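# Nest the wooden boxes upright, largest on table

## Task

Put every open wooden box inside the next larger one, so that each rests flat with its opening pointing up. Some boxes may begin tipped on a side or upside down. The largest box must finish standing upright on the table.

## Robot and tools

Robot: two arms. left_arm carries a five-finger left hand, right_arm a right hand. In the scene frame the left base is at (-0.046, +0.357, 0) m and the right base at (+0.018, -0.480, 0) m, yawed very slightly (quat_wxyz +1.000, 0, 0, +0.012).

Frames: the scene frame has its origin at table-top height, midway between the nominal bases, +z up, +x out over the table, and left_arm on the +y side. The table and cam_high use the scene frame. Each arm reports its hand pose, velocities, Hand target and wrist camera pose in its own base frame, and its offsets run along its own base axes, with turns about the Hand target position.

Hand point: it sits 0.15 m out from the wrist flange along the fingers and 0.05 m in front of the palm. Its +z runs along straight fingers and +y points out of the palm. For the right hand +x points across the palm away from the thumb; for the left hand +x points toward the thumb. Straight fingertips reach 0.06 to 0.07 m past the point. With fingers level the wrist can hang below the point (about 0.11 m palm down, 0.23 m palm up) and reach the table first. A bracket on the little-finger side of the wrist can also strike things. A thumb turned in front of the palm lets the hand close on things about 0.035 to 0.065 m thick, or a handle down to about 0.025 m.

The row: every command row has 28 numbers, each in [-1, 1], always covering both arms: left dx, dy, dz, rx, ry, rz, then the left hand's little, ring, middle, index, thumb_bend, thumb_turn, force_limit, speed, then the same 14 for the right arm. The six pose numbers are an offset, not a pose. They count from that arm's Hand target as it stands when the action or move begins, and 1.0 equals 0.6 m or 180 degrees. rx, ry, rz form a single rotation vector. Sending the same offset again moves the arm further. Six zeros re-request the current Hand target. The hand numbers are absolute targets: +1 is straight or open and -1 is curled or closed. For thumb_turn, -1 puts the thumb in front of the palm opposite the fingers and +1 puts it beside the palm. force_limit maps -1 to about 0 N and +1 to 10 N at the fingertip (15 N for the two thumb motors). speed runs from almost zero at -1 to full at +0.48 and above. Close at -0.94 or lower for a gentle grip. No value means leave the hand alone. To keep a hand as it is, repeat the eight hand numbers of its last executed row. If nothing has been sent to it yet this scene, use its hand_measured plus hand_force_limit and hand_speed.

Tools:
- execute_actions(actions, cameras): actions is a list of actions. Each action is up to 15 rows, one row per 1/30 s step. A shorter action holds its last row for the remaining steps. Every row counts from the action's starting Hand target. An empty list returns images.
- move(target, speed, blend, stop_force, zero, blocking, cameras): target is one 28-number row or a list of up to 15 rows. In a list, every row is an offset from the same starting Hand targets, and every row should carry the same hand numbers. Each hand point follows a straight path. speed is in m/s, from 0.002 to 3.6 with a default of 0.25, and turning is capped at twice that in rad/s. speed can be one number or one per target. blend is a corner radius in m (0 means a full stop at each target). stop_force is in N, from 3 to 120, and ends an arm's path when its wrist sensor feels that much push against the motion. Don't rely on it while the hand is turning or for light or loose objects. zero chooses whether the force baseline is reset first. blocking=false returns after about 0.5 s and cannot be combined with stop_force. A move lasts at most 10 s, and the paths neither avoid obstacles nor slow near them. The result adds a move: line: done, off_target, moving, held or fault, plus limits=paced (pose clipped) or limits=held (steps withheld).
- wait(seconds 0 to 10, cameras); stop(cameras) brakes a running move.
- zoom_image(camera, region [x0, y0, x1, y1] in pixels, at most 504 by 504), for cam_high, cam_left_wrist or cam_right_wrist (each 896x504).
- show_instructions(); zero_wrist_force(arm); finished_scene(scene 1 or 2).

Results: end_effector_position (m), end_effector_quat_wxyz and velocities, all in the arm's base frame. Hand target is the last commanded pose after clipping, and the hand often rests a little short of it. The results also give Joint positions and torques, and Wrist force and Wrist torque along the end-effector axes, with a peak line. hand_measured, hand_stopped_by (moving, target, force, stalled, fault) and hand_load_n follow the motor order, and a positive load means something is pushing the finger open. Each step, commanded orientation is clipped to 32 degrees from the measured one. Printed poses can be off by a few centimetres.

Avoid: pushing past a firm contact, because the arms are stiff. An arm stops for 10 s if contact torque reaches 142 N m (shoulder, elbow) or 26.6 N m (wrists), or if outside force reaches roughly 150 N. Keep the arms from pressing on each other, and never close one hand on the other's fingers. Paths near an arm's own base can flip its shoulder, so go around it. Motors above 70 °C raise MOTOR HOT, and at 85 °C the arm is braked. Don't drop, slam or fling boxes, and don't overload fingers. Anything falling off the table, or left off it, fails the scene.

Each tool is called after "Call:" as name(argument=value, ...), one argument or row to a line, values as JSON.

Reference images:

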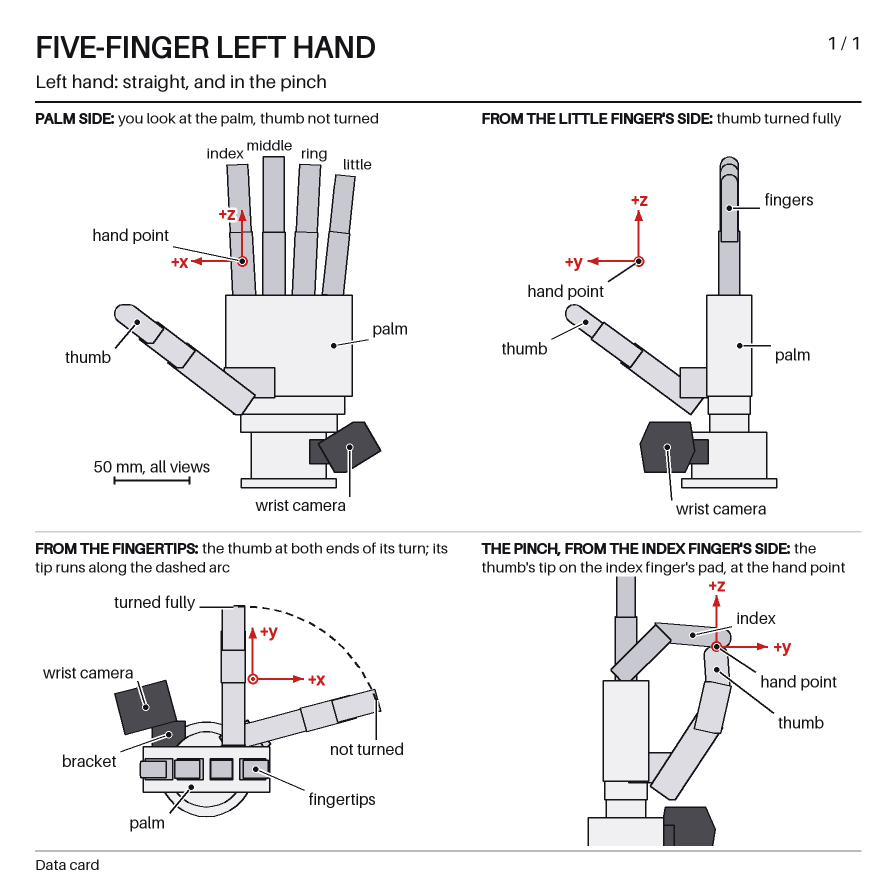

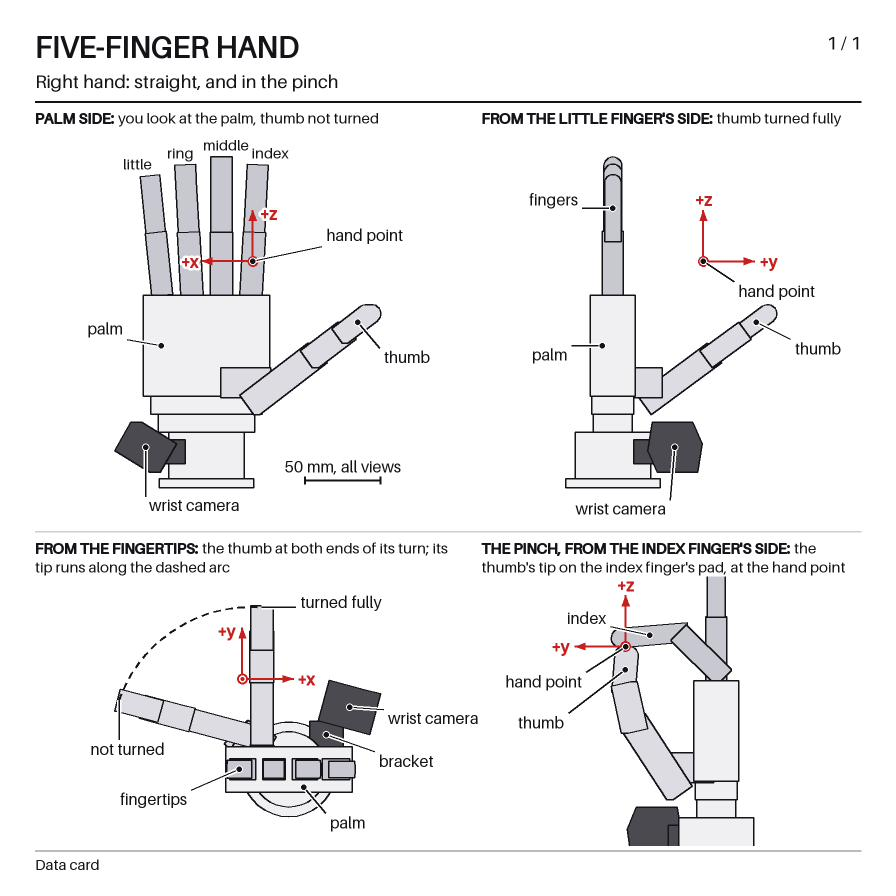

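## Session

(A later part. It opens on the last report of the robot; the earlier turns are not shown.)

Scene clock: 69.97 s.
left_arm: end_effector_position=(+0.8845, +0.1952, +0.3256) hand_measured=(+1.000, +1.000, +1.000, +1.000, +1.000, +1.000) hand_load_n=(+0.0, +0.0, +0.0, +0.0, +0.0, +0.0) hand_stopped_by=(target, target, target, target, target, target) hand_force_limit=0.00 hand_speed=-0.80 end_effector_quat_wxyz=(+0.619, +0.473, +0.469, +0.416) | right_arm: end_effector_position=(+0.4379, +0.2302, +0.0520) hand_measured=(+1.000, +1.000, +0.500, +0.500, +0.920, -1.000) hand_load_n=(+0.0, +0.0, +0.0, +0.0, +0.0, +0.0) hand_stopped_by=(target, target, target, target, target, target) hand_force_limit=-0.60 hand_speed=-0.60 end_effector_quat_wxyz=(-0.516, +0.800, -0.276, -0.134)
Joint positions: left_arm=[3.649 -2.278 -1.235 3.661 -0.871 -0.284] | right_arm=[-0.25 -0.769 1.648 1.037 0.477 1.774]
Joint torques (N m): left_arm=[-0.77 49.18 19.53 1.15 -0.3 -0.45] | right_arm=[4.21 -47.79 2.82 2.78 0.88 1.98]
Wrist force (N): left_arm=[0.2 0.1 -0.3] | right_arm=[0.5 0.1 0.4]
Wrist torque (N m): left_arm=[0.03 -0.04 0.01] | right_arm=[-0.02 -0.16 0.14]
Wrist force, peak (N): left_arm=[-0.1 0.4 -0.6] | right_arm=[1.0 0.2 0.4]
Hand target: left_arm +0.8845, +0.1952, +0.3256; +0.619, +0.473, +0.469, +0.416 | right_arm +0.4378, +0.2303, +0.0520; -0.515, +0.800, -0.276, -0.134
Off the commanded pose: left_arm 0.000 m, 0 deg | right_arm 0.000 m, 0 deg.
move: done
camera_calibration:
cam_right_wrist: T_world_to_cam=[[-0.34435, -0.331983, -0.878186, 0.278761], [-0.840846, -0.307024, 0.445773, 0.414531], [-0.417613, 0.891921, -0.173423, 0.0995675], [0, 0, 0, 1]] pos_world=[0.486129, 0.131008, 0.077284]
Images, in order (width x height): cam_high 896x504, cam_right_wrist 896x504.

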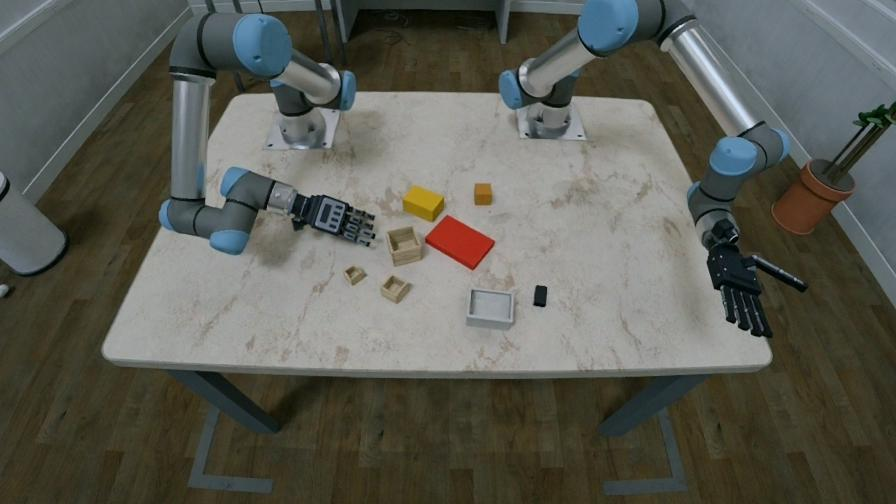

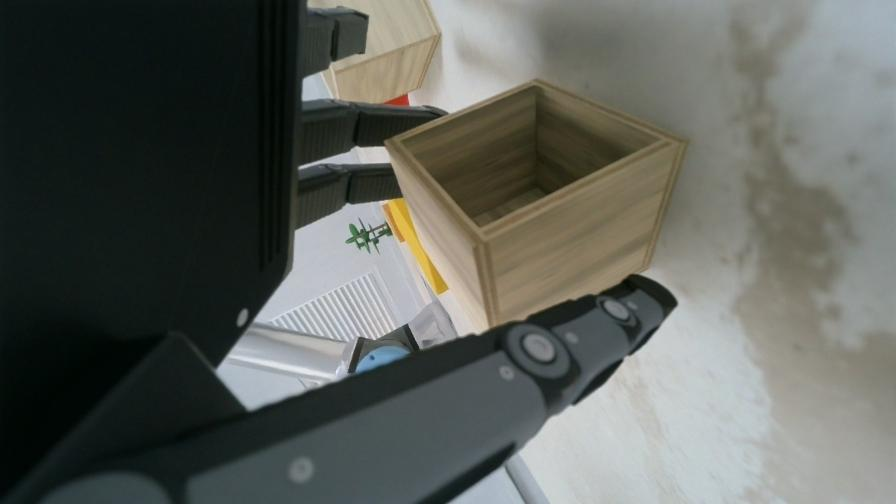

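Call:
move(
  target=[0,0,0,0,0,0,1,1,1,1,1,1,0,-0.8,0,0,0,0,0,0,1,1,0.32,0.32,0.78,-1,-0.6,-0.7],
)

Call:
move(
  target=[0,0,0,0,0,0,1,1,1,1,1,1,0,-0.8,0,0,0,0,0,0,1,1,-0.2,-0.2,0.65,-1,-0.55,-0.93],
  cameras=["cam_right_wrist"],
)

Scene clock: 71.77 s.
left_arm: end_effector_position=(+0.8845, +0.1952, +0.3256) hand_measured=(+1.000, +1.000, +1.000, +1.000, +1.000, +1.000) hand_load_n=(+0.0, +0.0, +0.0, +0.0, +0.0, +0.5) hand_stopped_by=(target, target, target, target, target, target) hand_force_limit=0.00 hand_speed=-0.80 end_effector_quat_wxyz=(+0.619, +0.473, +0.469, +0.416) | right_arm: end_effector_position=(+0.4378, +0.2303, +0.0520) hand_measured=(+1.000, +1.000, +0.320, +0.320, +0.780, -1.000) hand_load_n=(+0.0, +0.0, +0.0, +0.0, +0.0, +0.0) hand_stopped_by=(target, target, target, target, target, target) hand_force_limit=-0.60 hand_speed=-0.70 end_effector_quat_wxyz=(-0.515, +0.800, -0.276, -0.134)
Joint positions: left_arm=[3.649 -2.278 -1.235 3.661 -0.871 -0.284] | right_arm=[-0.25 -0.769 1.648 1.037 0.477 1.774]
Joint torques (N m): left_arm=[-0.44 48.73 20.64 1.2 -0.31 -0.52] | right_arm=[10.28 -49.37 1.95 4.09 -0.03 2.25]
Wrist force (N): left_arm=[0.0 0.0 -0.5] | right_arm=[0.6 0.2 0.2]
Wrist torque (N m): left_arm=[0.02 -0.01 -0.01] | right_arm=[0.00 -0.17 0.12]
Wrist force, peak (N): left_arm=[0.0 -0.1 -0.7] | right_arm=[0.8 0.1 0.4]
Hand target: left_arm +0.8845, +0.1952, +0.3256; +0.619, +0.473, +0.469, +0.416 | right_arm +0.4378, +0.2303, +0.0520; -0.515, +0.800, -0.276, -0.134
Off the commanded pose: left_arm 0.000 m, 0 deg | right_arm 0.000 m, 0 deg.
move: done

Scene clock: 72.57 s.
left_arm: end_effector_position=(+0.8845, +0.1952, +0.3256) hand_measured=(+1.000, +1.000, +1.000, +1.000, +1.000, +1.000) hand_load_n=(+0.0, +0.0, +0.0, +0.0, +0.0, +0.0) hand_stopped_by=(target, target, target, target, target, target) hand_force_limit=0.00 hand_speed=-0.80 end_effector_quat_wxyz=(+0.619, +0.473, +0.469, +0.416) | right_arm: end_effector_position=(+0.4378, +0.2303, +0.0520) hand_measured=(+1.000, +1.000, +0.216, +0.216, +0.728, -1.000) hand_load_n=(+0.0, +0.0, +2.5, +2.0, +4.0, +0.5) hand_stopped_by=(target, target, force, force, force, target) hand_force_limit=-0.55 hand_speed=-0.93 end_effector_quat_wxyz=(-0.515, +0.800, -0.276, -0.134)
Joint positions: left_arm=[3.649 -2.278 -1.235 3.661 -0.871 -0.284] | right_arm=[-0.25 -0.769 1.648 1.037 0.477 1.774]
Joint torques (N m): left_arm=[-0.86 50.03 20.32 1.13 -0.26 -0.71] | right_arm=[10.61 -50.2 1.15 3.03 -1.15 2.15]
Wrist force (N): left_arm=[-0.1 0.3 -0.5] | right_arm=[0.0 -1.2 -0.1]
Wrist torque (N m): left_arm=[0.08 0.00 -0.02] | right_arm=[-0.05 -0.18 0.11]
Wrist force, peak (N): left_arm=[0.4 0.3 -0.5] | right_arm=[0.0 -1.1 -0.7]
Hand target: left_arm +0.8845, +0.1952, +0.3256; +0.619, +0.473, +0.469, +0.416 | right_arm +0.4378, +0.2303, +0.0520; -0.515, +0.800, -0.276, -0.134
Off the commanded pose: left_arm 0.000 m, 0 deg | right_arm 0.000 m, 0 deg.
move: done
camera_calibration:
cam_right_wrist: T_world_to_cam=[[-0.34472, -0.332008, -0.878031, 0.278965], [-0.840607, -0.307121, 0.446158, 0.414428], [-0.41779, 0.891878, -0.173218, 0.0995541], [0, 0, 0, 1]] pos_world=[0.486129, 0.131108, 0.0772841]
Images, in order (width x height): cam_right_wrist 896x504.

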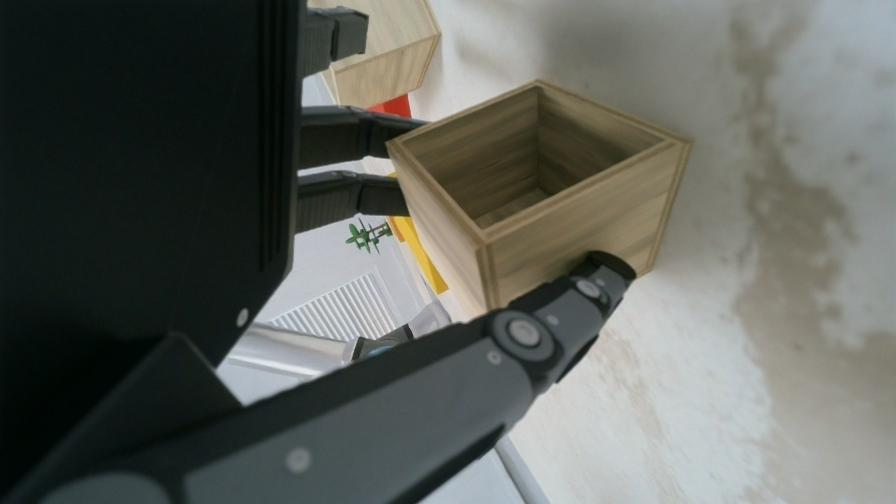

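Call:
move(
  target=[0,0,0,0,0,0,1,1,1,1,1,1,0,-0.8,0,0,0.1667,0,0,0,1,1,-0.2,-0.2,0.65,-1,-0.55,-0.93],
  speed=0.1,
  cameras=["cam_high","cam_right_wrist"],
)

Call:
zoom_image(
  camera="cam_high",
  region=[320, 160, 440, 280],
)

Scene clock: 74.60 s.
left_arm: end_effector_position=(+0.8845, +0.1952, +0.3256) hand_measured=(+1.000, +1.000, +1.000, +1.000, +1.000, +1.000) hand_load_n=(+0.0, +0.5, +0.0, +0.0, +0.0, +0.0) hand_stopped_by=(target, target, target, target, target, target) hand_force_limit=0.00 hand_speed=-0.80 end_effector_quat_wxyz=(+0.619, +0.473, +0.469, +0.416) | right_arm: end_effector_position=(+0.4379, +0.2303, +0.1520) hand_measured=(+1.000, +1.000, +0.216, +0.216, +0.728, -1.000) hand_load_n=(+0.0, +0.0, +2.0, +1.5, +4.0, +0.0) hand_stopped_by=(target, target, force, force, force, target) hand_force_limit=-0.55 hand_speed=-0.93 end_effector_quat_wxyz=(-0.516, +0.800, -0.276, -0.134)
Joint positions: left_arm=[3.649 -2.278 -1.235 3.661 -0.871 -0.284] | right_arm=[-0.25 -0.936 1.621 1.23 0.477 1.774]
Joint torques (N m): left_arm=[-0.17 49.34 21.14 1.16 -0.14 -0.54] | right_arm=[-10.66 -40.05 -0.19 1.68 -1.3 -1.46]
Wrist force (N): left_arm=[-0.1 -0.1 -0.5] | right_arm=[0.8 0.6 0.4]
Wrist torque (N m): left_arm=[0.01 -0.01 0.00] | right_arm=[0.02 -0.17 0.13]
Wrist force, peak (N): left_arm=[0.0 0.1 -0.7] | right_arm=[1.2 1.2 0.7]
Hand target: left_arm +0.8845, +0.1952, +0.3256; +0.619, +0.473, +0.469, +0.416 | right_arm +0.4378, +0.2303, +0.1520; -0.515, +0.800, -0.276, -0.134
Off the commanded pose: left_arm 0.000 m, 0 deg | right_arm 0.000 m, 0 deg.
move: done
camera_calibration:
cam_right_wrist: T_world_to_cam=[[-0.344367, -0.332061, -0.87815, 0.366712], [-0.840758, -0.307155, 0.445851, 0.3699], [-0.417777, 0.891847, -0.173409, 0.116925], [0, 0, 0, 1]] pos_world=[0.486129, 0.131108, 0.177384]
Images, in order (width x height): cam_high 896x504, cam_right_wrist 896x504.

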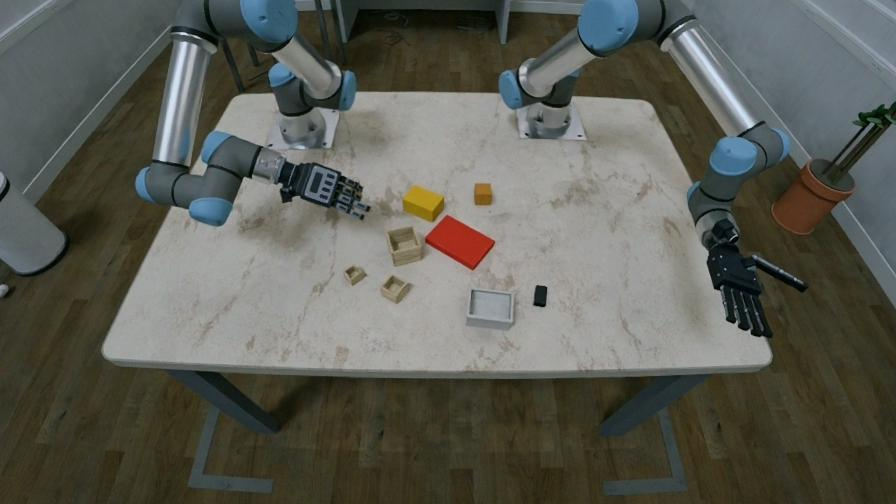

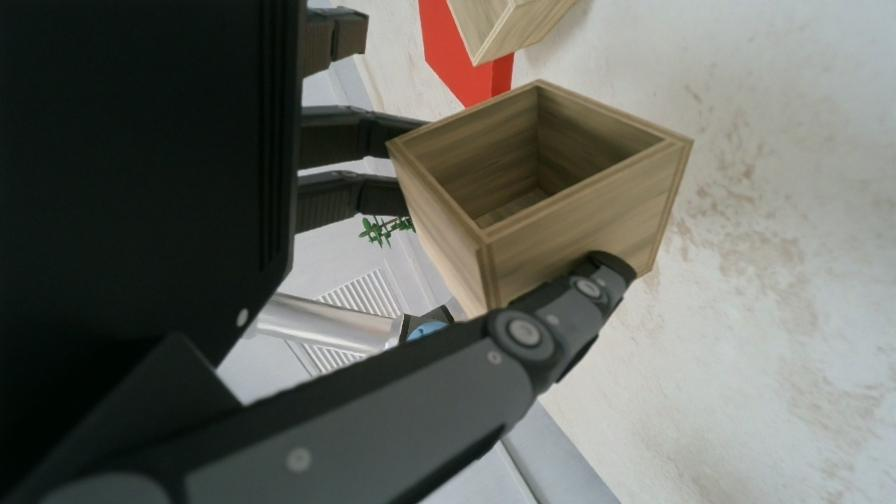

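Scaled by 4.200 from the camera's 896x504 image, which has a finer 1280x720 frame.

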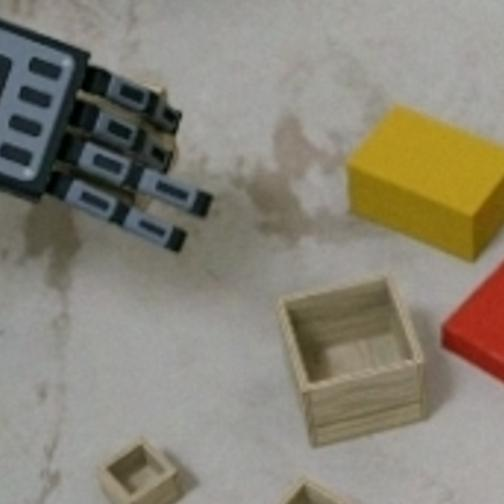

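Call:
move(
  target=[0,0,0,0,0,0,1,1,1,1,1,1,0,-0.8,0,0,0,-0.175,-0.468,0,1,1,-0.2,-0.2,0.65,-1,-0.55,-0.93],
  speed=0.2,
  cameras=["cam_high","cam_right_wrist"],
)

Call:
zoom_image(
  camera="cam_high",
  region=[300, 140, 440, 280],
)

Scene clock: 79.97 s.
left_arm: end_effector_position=(+0.8845, +0.1952, +0.3256) hand_measured=(+1.000, +1.000, +1.000, +1.000, +1.000, +1.000) hand_load_n=(+0.0, +0.0, +0.0, +0.0, +0.0, +0.0) hand_stopped_by=(target, target, target, target, target, target) hand_force_limit=0.00 hand_speed=-0.80 end_effector_quat_wxyz=(+0.619, +0.473, +0.469, +0.416) | right_arm: end_effector_position=(+0.4377, +0.2303, +0.1520) hand_measured=(+1.000, +1.000, +0.216, +0.216, +0.728, -1.000) hand_load_n=(+0.0, +0.0, +2.0, +1.5, +4.0, +0.5) hand_stopped_by=(target, target, force, force, force, target) hand_force_limit=-0.55 hand_speed=-0.93 end_effector_quat_wxyz=(-0.349, +0.783, +0.113, +0.503)
Joint positions: left_arm=[3.649 -2.278 -1.235 3.661 -0.871 -0.284] | right_arm=[-0.125 -1.704 2.311 -0.223 0.733 1.743]
Joint torques (N m): left_arm=[-0.88 49.92 19.24 1.3 -0.16 -0.56] | right_arm=[-12.95 -2.48 -28.42 -2.11 -2.67 1.23]
Wrist force (N): left_arm=[0.0 0.1 -0.3] | right_arm=[-0.9 0.3 0.6]
Wrist torque (N m): left_arm=[0.03 -0.02 0.00] | right_arm=[-0.10 0.05 -0.04]
Wrist force, peak (N): left_arm=[0.0 0.6 -0.5] | right_arm=[-1.5 0.1 0.5]
Hand target: left_arm +0.8845, +0.1952, +0.3256; +0.619, +0.473, +0.469, +0.416 | right_arm +0.4378, +0.2303, +0.1520; -0.349, +0.783, +0.113, +0.503
Off the commanded pose: left_arm 0.000 m, 0 deg | right_arm 0.000 m, 0 deg.
move: done
camera_calibration:
cam_right_wrist: T_world_to_cam=[[0.67099, -0.711755, -0.207792, -0.0921726], [-0.622609, -0.388666, -0.679189, 0.464123], [0.402654, 0.585102, -0.703936, -0.090994], [0, 0, 0, 1]] pos_world=[0.387453, 0.168025, 0.23202]
Images, in order (width x height): cam_high 896x504, cam_right_wrist 896x504.

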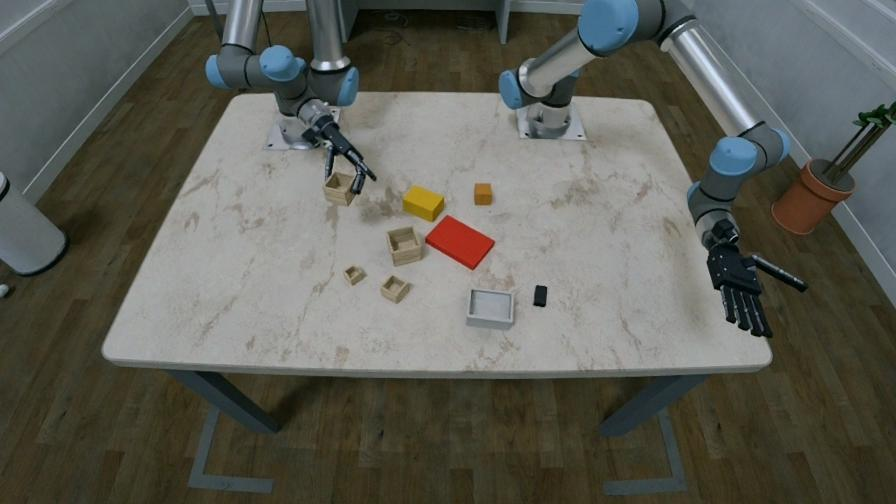

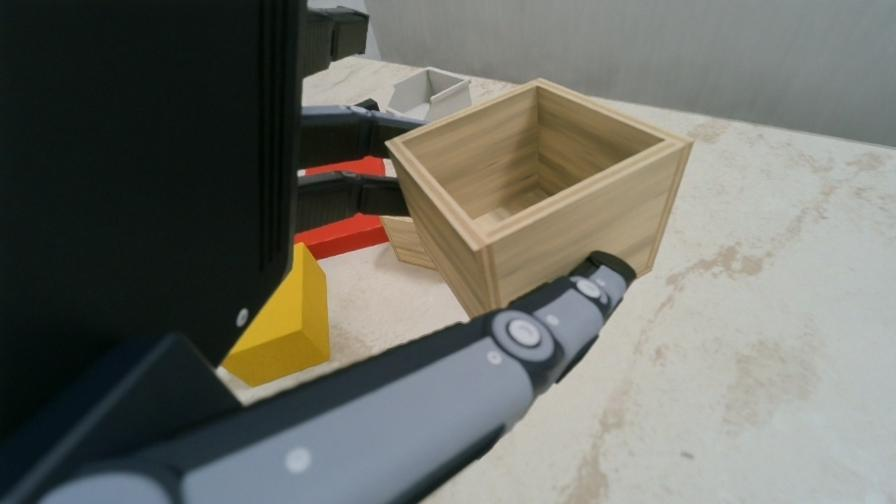

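Scaled by 3.600 from the camera's 896x504 image, which has a finer 1280x720 frame.

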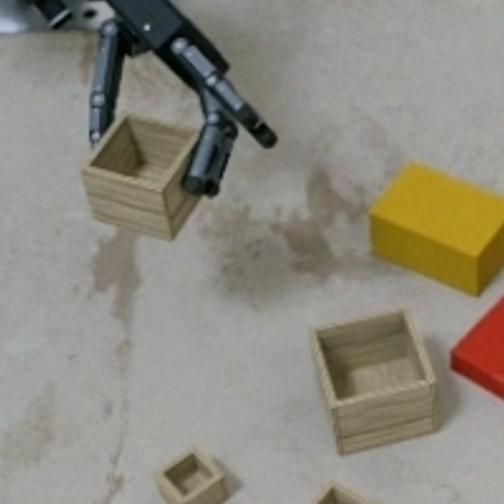

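Call:
move(
  target=[0,0,0,0,0,0,1,1,1,1,1,1,0,-0.8,0,0,-0.195,0,0,0,1,1,-0.2,-0.2,0.65,-1,-0.55,-0.93],
  speed=0.12,
  cameras=["cam_high","cam_right_wrist"],
)

Call:
zoom_image(
  camera="cam_high",
  region=[300, 160, 440, 300],
)

Scene clock: 82.13 s.
left_arm: end_effector_position=(+0.8845, +0.1952, +0.3256) hand_measured=(+1.000, +1.000, +1.000, +1.000, +1.000, +1.000) hand_load_n=(+0.0, +0.0, +0.0, +0.0, +0.0, +0.0) hand_stopped_by=(target, target, target, target, target, target) hand_force_limit=0.00 hand_speed=-0.80 end_effector_quat_wxyz=(+0.619, +0.473, +0.469, +0.416) | right_arm: end_effector_position=(+0.4377, +0.2303, +0.0350) hand_measured=(+1.000, +1.000, +0.216, +0.216, +0.728, -1.000) hand_load_n=(+0.0, +0.0, +2.0, +1.5, +4.0, +0.5) hand_stopped_by=(target, target, force, force, force, target) hand_force_limit=-0.55 hand_speed=-0.93 end_effector_quat_wxyz=(-0.349, +0.783, +0.113, +0.503)
Joint positions: left_arm=[3.649 -2.278 -1.235 3.661 -0.871 -0.284] | right_arm=[-0.125 -1.409 2.453 -0.66 0.733 1.743]
Joint torques (N m): left_arm=[-1.13 50.01 21.32 1.09 -0.17 -0.7] | right_arm=[9.07 -9.26 -24.1 -2.15 1.08 -0.9]
Wrist force (N): left_arm=[-0.1 -0.1 -0.5] | right_arm=[-0.8 0.6 0.4]
Wrist torque (N m): left_arm=[0.02 -0.01 0.00] | right_arm=[-0.03 0.06 -0.02]
Wrist force, peak (N): left_arm=[0.3 0.0 -0.7] | right_arm=[-1.9 1.3 1.2]
Hand target: left_arm +0.8845, +0.1952, +0.3256; +0.619, +0.473, +0.469, +0.416 | right_arm +0.4378, +0.2303, +0.0350; -0.349, +0.783, +0.113, +0.503
Off the commanded pose: left_arm 0.000 m, 0 deg | right_arm 0.000 m, 0 deg.
move: done
camera_calibration:
cam_right_wrist: T_world_to_cam=[[0.670904, -0.711809, -0.207885, -0.116502], [-0.622701, -0.388566, -0.679161, 0.384635], [0.402655, 0.585102, -0.703935, -0.173297], [0, 0, 0, 1]] pos_world=[0.387453, 0.167925, 0.11502]
Images, in order (width x height): cam_high 896x504, cam_right_wrist 896x504.

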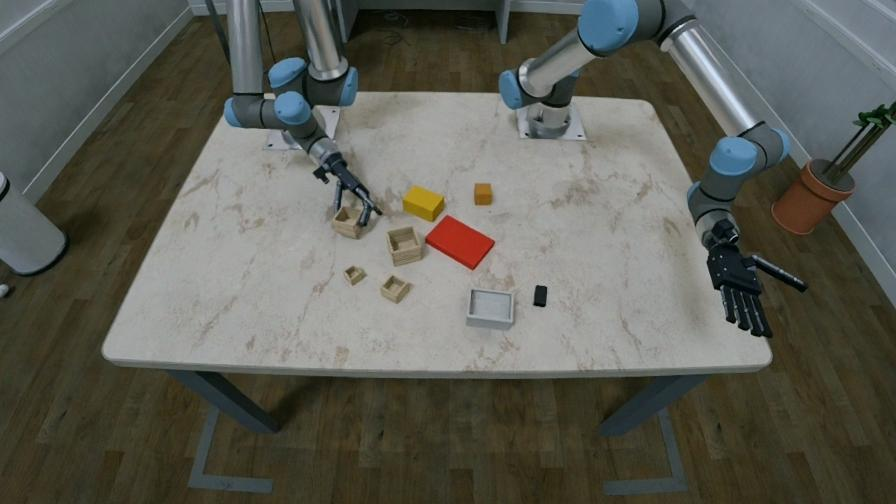

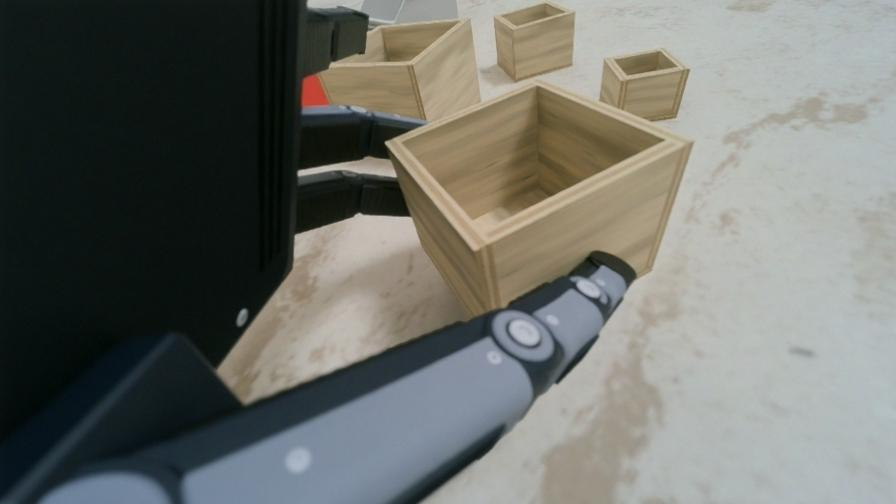

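Scaled by 3.600 from the camera's 896x504 image, which has a finer 1280x720 frame.

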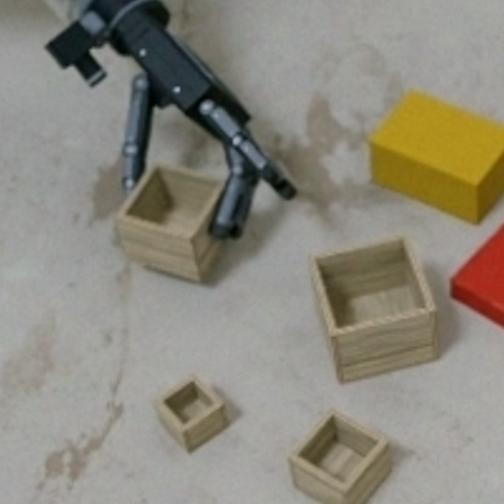

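Call:
move(
  target=[0,0,0,0,0,0,1,1,1,1,1,1,0,-0.8,0,0,-0.04,0,0,0,1,1,-0.2,-0.2,0.65,-1,-0.55,-0.93],
  speed=0.02,
  stop_force=3,
  cameras=["cam_high","cam_right_wrist"],
)

Call:
zoom_image(
  camera="cam_high",
  region=[300, 160, 440, 300],
)

Scene clock: 84.57 s.
left_arm: end_effector_position=(+0.8845, +0.1952, +0.3256) hand_measured=(+1.000, +1.000, +1.000, +1.000, +1.000, +1.000) hand_load_n=(+0.0, +0.0, +0.0, +0.0, +0.0, +0.0) hand_stopped_by=(target, target, target, target, target, target) hand_force_limit=0.00 hand_speed=-0.80 end_effector_quat_wxyz=(+0.619, +0.473, +0.469, +0.416) | right_arm: end_effector_position=(+0.4378, +0.2303, +0.0176) hand_measured=(+1.000, +1.000, +0.216, +0.216, +0.728, -1.000) hand_load_n=(+0.0, +0.0, +1.0, +3.0, +4.0, -0.5) hand_stopped_by=(target, target, force, force, force, target) hand_force_limit=-0.55 hand_speed=-0.93 end_effector_quat_wxyz=(-0.349, +0.783, +0.113, +0.503)
Joint positions: left_arm=[3.649 -2.278 -1.235 3.661 -0.871 -0.284] | right_arm=[-0.125 -1.352 2.465 -0.729 0.733 1.743]
Joint torques (N m): left_arm=[-0.77 49.63 20.73 1.2 -0.12 -0.65] | right_arm=[4.72 -11.31 -23.08 -2.58 -1.81 -1.09]
Wrist force (N): left_arm=[0.0 0.0 -0.5] | right_arm=[-0.8 0.4 0.8]
Wrist torque (N m): left_arm=[0.03 -0.01 0.00] | right_arm=[-0.08 0.06 0.05]
Wrist force, peak (N): left_arm=[0.2 0.3 -0.7] | right_arm=[2.1 -0.7 0.1]
Hand target: left_arm +0.8845, +0.1952, +0.3256; +0.619, +0.473, +0.469, +0.416 | right_arm +0.4378, +0.2303, +0.0176; -0.349, +0.783, +0.113, +0.503 (not the last commanded pose)
Off the commanded pose: left_arm 0.000 m, 0 deg | right_arm 0.007 m, 0 deg.
move: contact (right_arm)
camera_calibration:
cam_right_wrist: T_world_to_cam=[[0.67105, -0.711786, -0.207494, -0.120285], [-0.622423, -0.388779, -0.679295, 0.372821], [0.402843, 0.584989, -0.703921, -0.18564], [0, 0, 0, 1]] pos_world=[0.387553, 0.167925, 0.0976206]
Images, in order (width x height): cam_high 896x504, cam_right_wrist 896x504.

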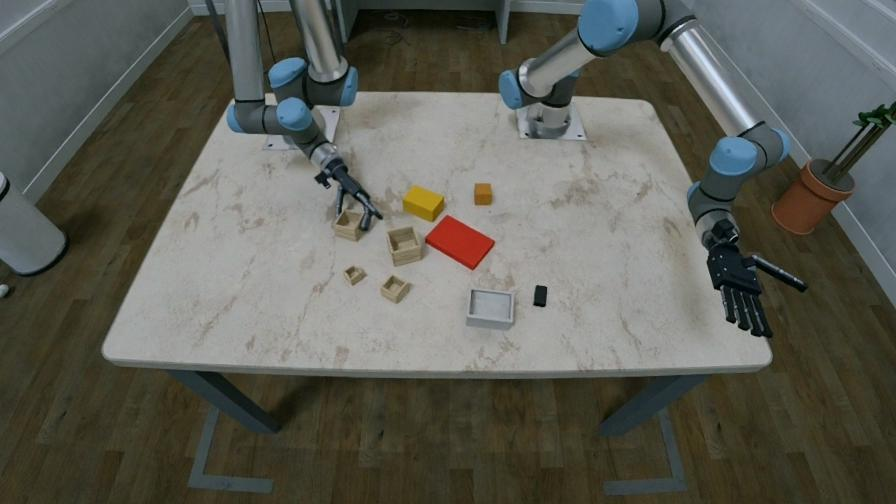

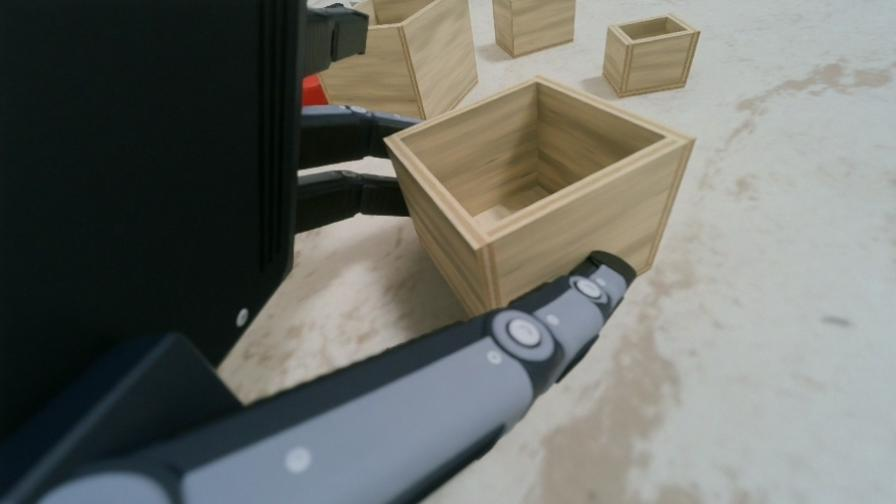

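Scaled by 3.600 from the camera's 896x504 image, which has a finer 1280x720 frame.

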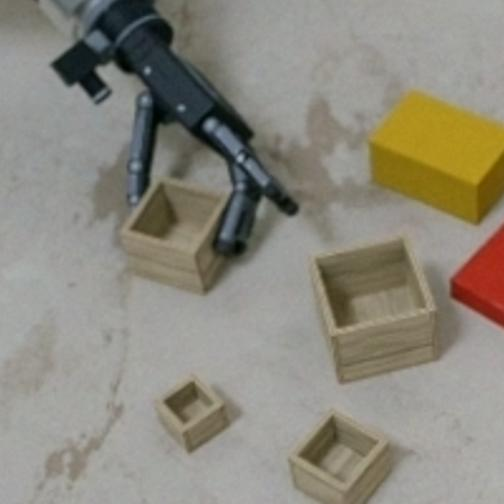

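Call:
move(
  target=[
    [0,0,0,0,0,0,1,1,1,1,1,1,0,-0.8,0,0,0,0,0,0,1,1,0.5,0.5,0.92,-1,-0.55,-0.7],
    [0,0,0,0,0,0,1,1,1,1,1,1,0,-0.8,-0.1623,0.0607,0.1,0,0,0,1,1,0.5,0.5,0.92,-1,-0.55,-0.7],
  ],
  speed=0.12,
  cameras=["cam_high","cam_right_wrist"],
)

Call:
zoom_image(
  camera="cam_high",
  region=[320, 190, 430, 300],
)

Scene clock: 87.50 s.
left_arm: end_effector_position=(+0.8845, +0.1952, +0.3256) hand_measured=(+1.000, +1.000, +1.000, +1.000, +1.000, +1.000) hand_load_n=(+0.0, +0.0, +0.0, +0.0, +0.0, +0.0) hand_stopped_by=(target, target, target, target, target, target) hand_force_limit=0.00 hand_speed=-0.80 end_effector_quat_wxyz=(+0.619, +0.473, +0.469, +0.416) | right_arm: end_effector_position=(+0.3404, +0.2667, +0.0776) hand_measured=(+1.000, +1.000, +0.500, +0.500, +0.920, -1.000) hand_load_n=(+0.5, +0.0, +0.0, +0.0, +0.0, +0.0) hand_stopped_by=(target, target, target, target, target, target) hand_force_limit=-0.55 hand_speed=-0.70 end_effector_quat_wxyz=(-0.349, +0.783, +0.113, +0.503)
Joint positions: left_arm=[3.649 -2.278 -1.235 3.661 -0.871 -0.284] | right_arm=[0.046 -1.751 2.596 -0.516 0.893 1.825]
Joint torques (N m): left_arm=[0.07 49.4 20.16 0.87 -0.35 -0.67] | right_arm=[-0.3 -15.32 -28.21 -1.33 -1.14 -1.86]
Wrist force (N): left_arm=[0.1 0.3 -0.5] | right_arm=[-0.6 0.0 0.5]
Wrist torque (N m): left_arm=[0.06 -0.03 -0.01] | right_arm=[-0.09 0.08 0.15]
Wrist force, peak (N): left_arm=[0.2 0.1 -0.9] | right_arm=[-0.2 1.5 1.4]
Hand target: left_arm +0.8845, +0.1952, +0.3256; +0.619, +0.473, +0.469, +0.416 | right_arm +0.3404, +0.2667, +0.0776; -0.349, +0.783, +0.113, +0.503
Off the commanded pose: left_arm 0.000 m, 0 deg | right_arm 0.000 m, 0 deg.
move: done
camera_calibration:
cam_right_wrist: T_world_to_cam=[[0.671022, -0.711781, -0.2076, -0.0165424], [-0.622506, -0.388752, -0.679233, 0.367115], [0.40276, 0.585012, -0.703949, -0.125438], [0, 0, 0, 1]] pos_world=[0.290153, 0.204325, 0.157621]
Images, in order (width x height): cam_high 896x504, cam_right_wrist 896x504.

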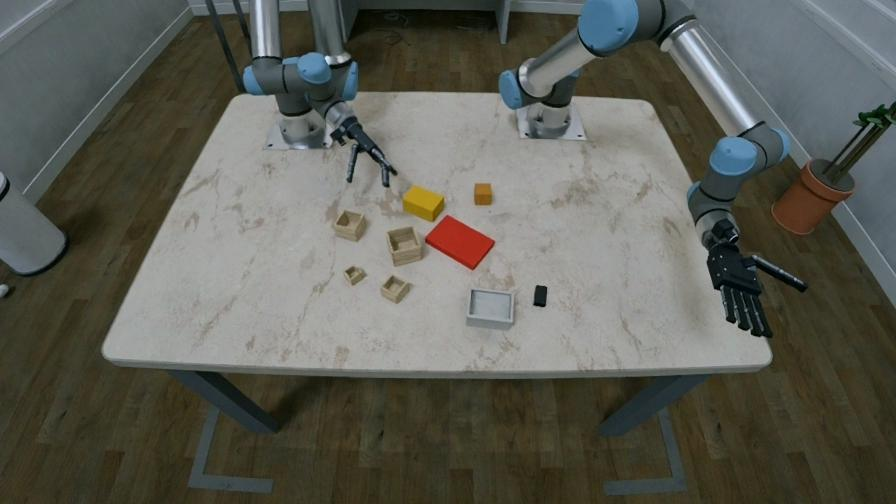

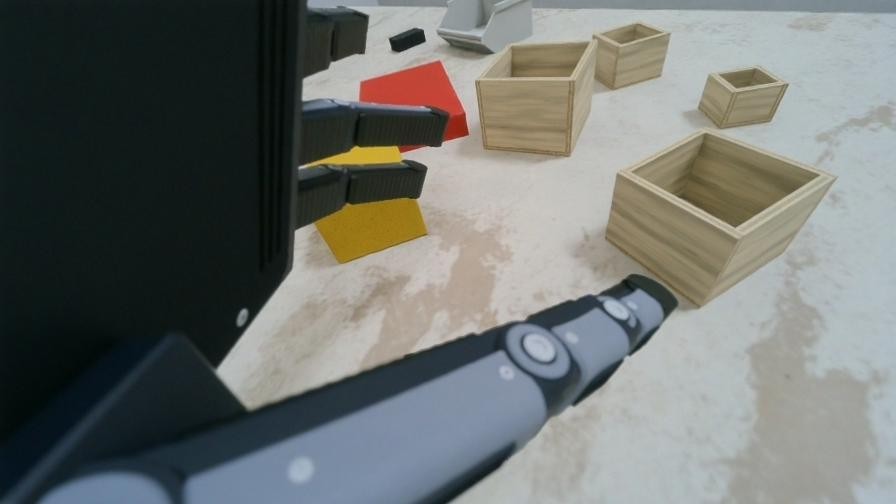

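Scaled by 4.582 from the camera's 896x504 image, which has a finer 1280x720 frame.

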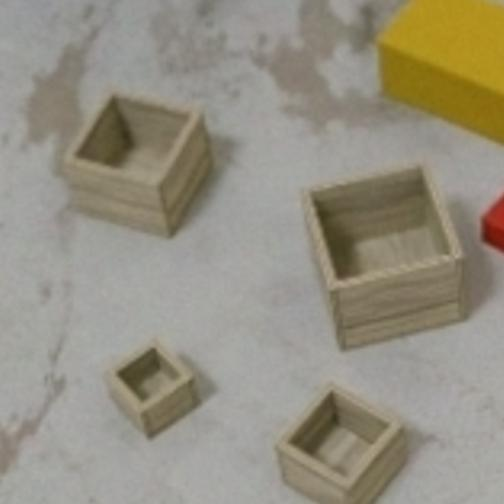

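Call:
move(
  target=[
    [0,0,0,0,0,0,1,1,1,1,1,1,0,-0.8,0,0,0.2,0.03,0.05,-0.02,1,1,0.2,0.2,0.75,-1,-0.6,-0.5],
    [0,0,0,0,0,0,1,1,1,1,1,1,0,-0.8,0.441,-0.0137,0.0873,0.1813,0.2821,-0.1231,1,1,0.2,0.2,0.75,-1,-0.6,-0.5],
  ],
  speed=0.25,
  blend=0.06,
  cameras=["cam_high","cam_right_wrist"],
)

Call:
zoom_image(
  camera="cam_right_wrist",
  region=[430, 60, 800, 340],
)

Scene clock: 99.00 s.
left_arm: end_effector_position=(+0.8845, +0.1952, +0.3256) hand_measured=(+1.000, +1.000, +1.000, +1.000, +1.000, +1.000) hand_load_n=(+0.0, +0.0, +0.0, +0.5, +0.0, +0.0) hand_stopped_by=(target, target, target, target, target, target) hand_force_limit=0.00 hand_speed=-0.80 end_effector_quat_wxyz=(+0.619, +0.473, +0.469, +0.416) | right_arm: end_effector_position=(+0.6050, +0.2584, +0.1300) hand_measured=(+1.000, +1.000, +0.200, +0.200, +0.750, -1.000) hand_load_n=(+0.0, +0.0, +0.0, +0.0, +0.0, +0.0) hand_stopped_by=(target, target, target, target, target, target) hand_force_limit=-0.60 hand_speed=-0.50 end_effector_quat_wxyz=(-0.462, +0.800, -0.330, +0.191)
Joint positions: left_arm=[3.649 -2.278 -1.235 3.661 -0.871 -0.284] | right_arm=[-0.059 -1.096 1.51 0.301 0.866 2.628]
Joint torques (N m): left_arm=[-1.45 49.6 20.74 0.82 -0.36 -0.93] | right_arm=[10.83 -31.38 -27.41 -0.25 1.6 2.01]
Wrist force (N): left_arm=[0.2 0.4 -0.6] | right_arm=[0.2 0.5 0.9]
Wrist torque (N m): left_arm=[0.09 -0.05 0.00] | right_arm=[-0.01 -0.11 0.23]
Wrist force, peak (N): left_arm=[0.1 0.2 -0.9] | right_arm=[-2.4 1.0 0.7]
Hand target: left_arm +0.8845, +0.1952, +0.3256; +0.619, +0.473, +0.469, +0.416 | right_arm +0.6050, +0.2585, +0.1300; -0.462, +0.800, -0.330, +0.191
Off the commanded pose: left_arm 0.000 m, 0 deg | right_arm 0.000 m, 0 deg.
move: done
camera_calibration:
cam_right_wrist: T_world_to_cam=[[-0.120572, -0.489431, -0.863666, 0.317643], [-0.985815, 0.161358, 0.046184, 0.547565], [0.116756, 0.856983, -0.501944, -0.1138], [0, 0, 0, 1]] pos_world=[0.591383, 0.164635, 0.191927]
Images, in order (width x height): cam_high 896x504, cam_right_wrist 896x504.

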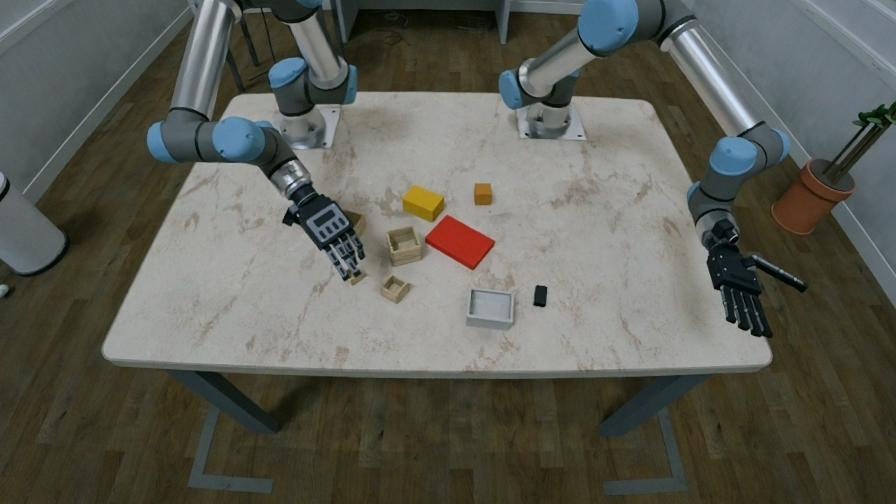

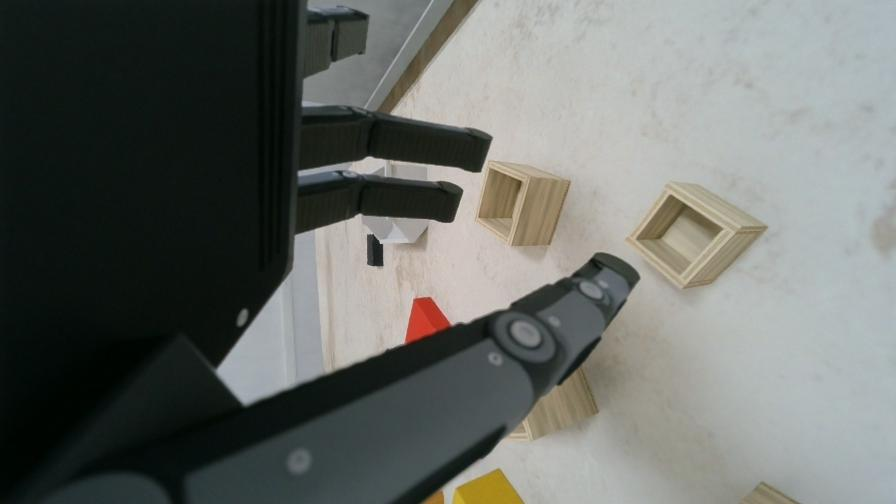

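Scaled by 1.362 from the camera's 896x504 image, which has a finer 1280x720 frame.

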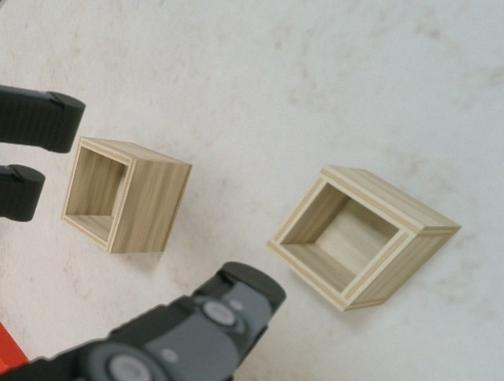

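Call:
move(
  target=[0,0,0,0,0,0,1,1,1,1,1,1,0,-0.8,-0.0028,0.0018,-0.1667,0,0,0,1,1,0.2,0.2,0.75,-1,-0.6,-0.5],
  speed=0.12,
  stop_force=8,
  cameras=["cam_high","cam_right_wrist"],
)

Call:
zoom_image(
  camera="cam_right_wrist",
  region=[380, 60, 700, 340],
)

Scene clock: 103.00 s.
left_arm: end_effector_position=(+0.8845, +0.1952, +0.3256) hand_measured=(+1.000, +1.000, +1.000, +1.000, +1.000, +1.000) hand_load_n=(+0.0, +0.0, +0.0, +0.0, +0.0, +0.0) hand_stopped_by=(target, target, target, target, target, target) hand_force_limit=0.00 hand_speed=-0.80 end_effector_quat_wxyz=(+0.619, +0.473, +0.469, +0.416) | right_arm: end_effector_position=(+0.6033, +0.2596, +0.0300) hand_measured=(+1.000, +1.000, +0.200, +0.200, +0.750, -1.000) hand_load_n=(+0.0, +0.0, +0.0, +0.0, +0.0, +0.0) hand_stopped_by=(target, target, target, target, target, target) hand_force_limit=-0.60 hand_speed=-0.50 end_effector_quat_wxyz=(-0.462, +0.800, -0.330, +0.191)
Joint positions: left_arm=[3.649 -2.278 -1.235 3.661 -0.871 -0.284] | right_arm=[-0.056 -0.981 1.617 0.078 0.867 2.63]
Joint torques (N m): left_arm=[-0.59 49.6 20.42 0.88 -0.17 -0.63] | right_arm=[5.36 -40.12 -29.86 -1.75 0.32 -1.05]
Wrist force (N): left_arm=[0.2 0.1 -0.7] | right_arm=[-0.3 0.1 0.7]
Wrist torque (N m): left_arm=[0.06 -0.06 0.01] | right_arm=[-0.08 -0.03 -0.01]
Wrist force, peak (N): left_arm=[0.0 0.4 -0.8] | right_arm=[0.0 1.3 1.3]
Hand target: left_arm +0.8845, +0.1952, +0.3256; +0.619, +0.473, +0.469, +0.416 | right_arm +0.6033, +0.2596, +0.0300; -0.462, +0.800, -0.330, +0.191
Off the commanded pose: left_arm 0.000 m, 0 deg | right_arm 0.000 m, 0 deg.
move: done
camera_calibration:
cam_right_wrist: T_world_to_cam=[[-0.120786, -0.489278, -0.863723, 0.231716], [-0.985789, 0.161457, 0.0463952, 0.550279], [0.116754, 0.857052, -0.501827, -0.16476], [0, 0, 0, 1]] pos_world=[0.589683, 0.165735, 0.0919273]
Images, in order (width x height): cam_high 896x504, cam_right_wrist 896x504.

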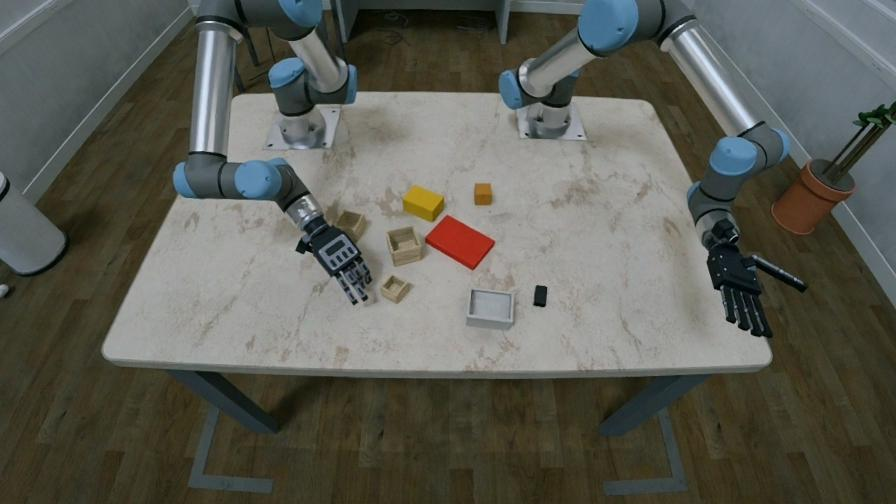

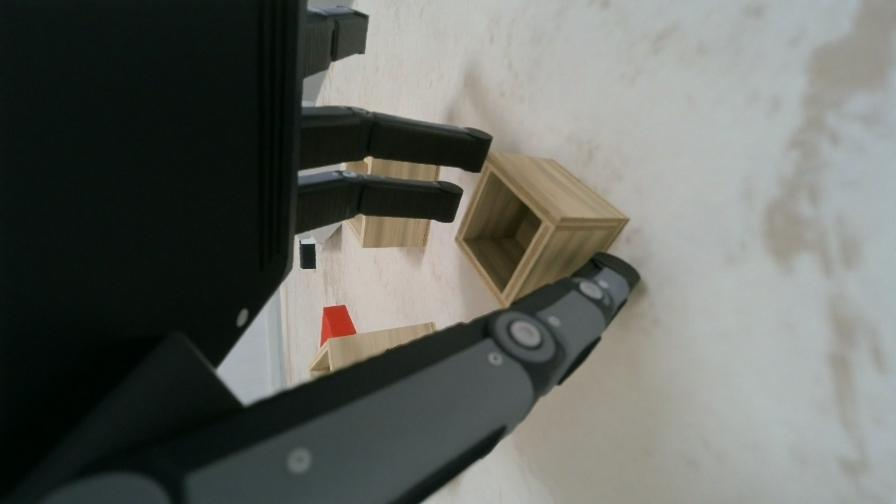

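Scaled by 1.575 from the camera's 896x504 image, which has a finer 1280x720 frame.

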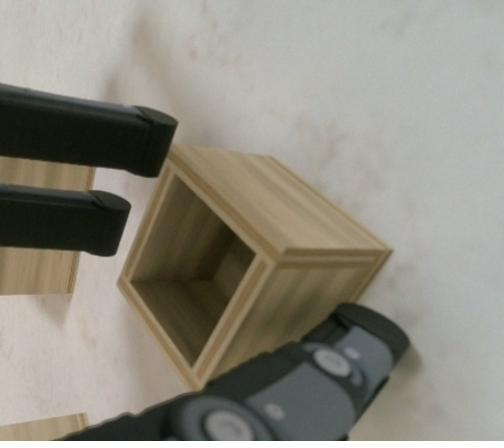

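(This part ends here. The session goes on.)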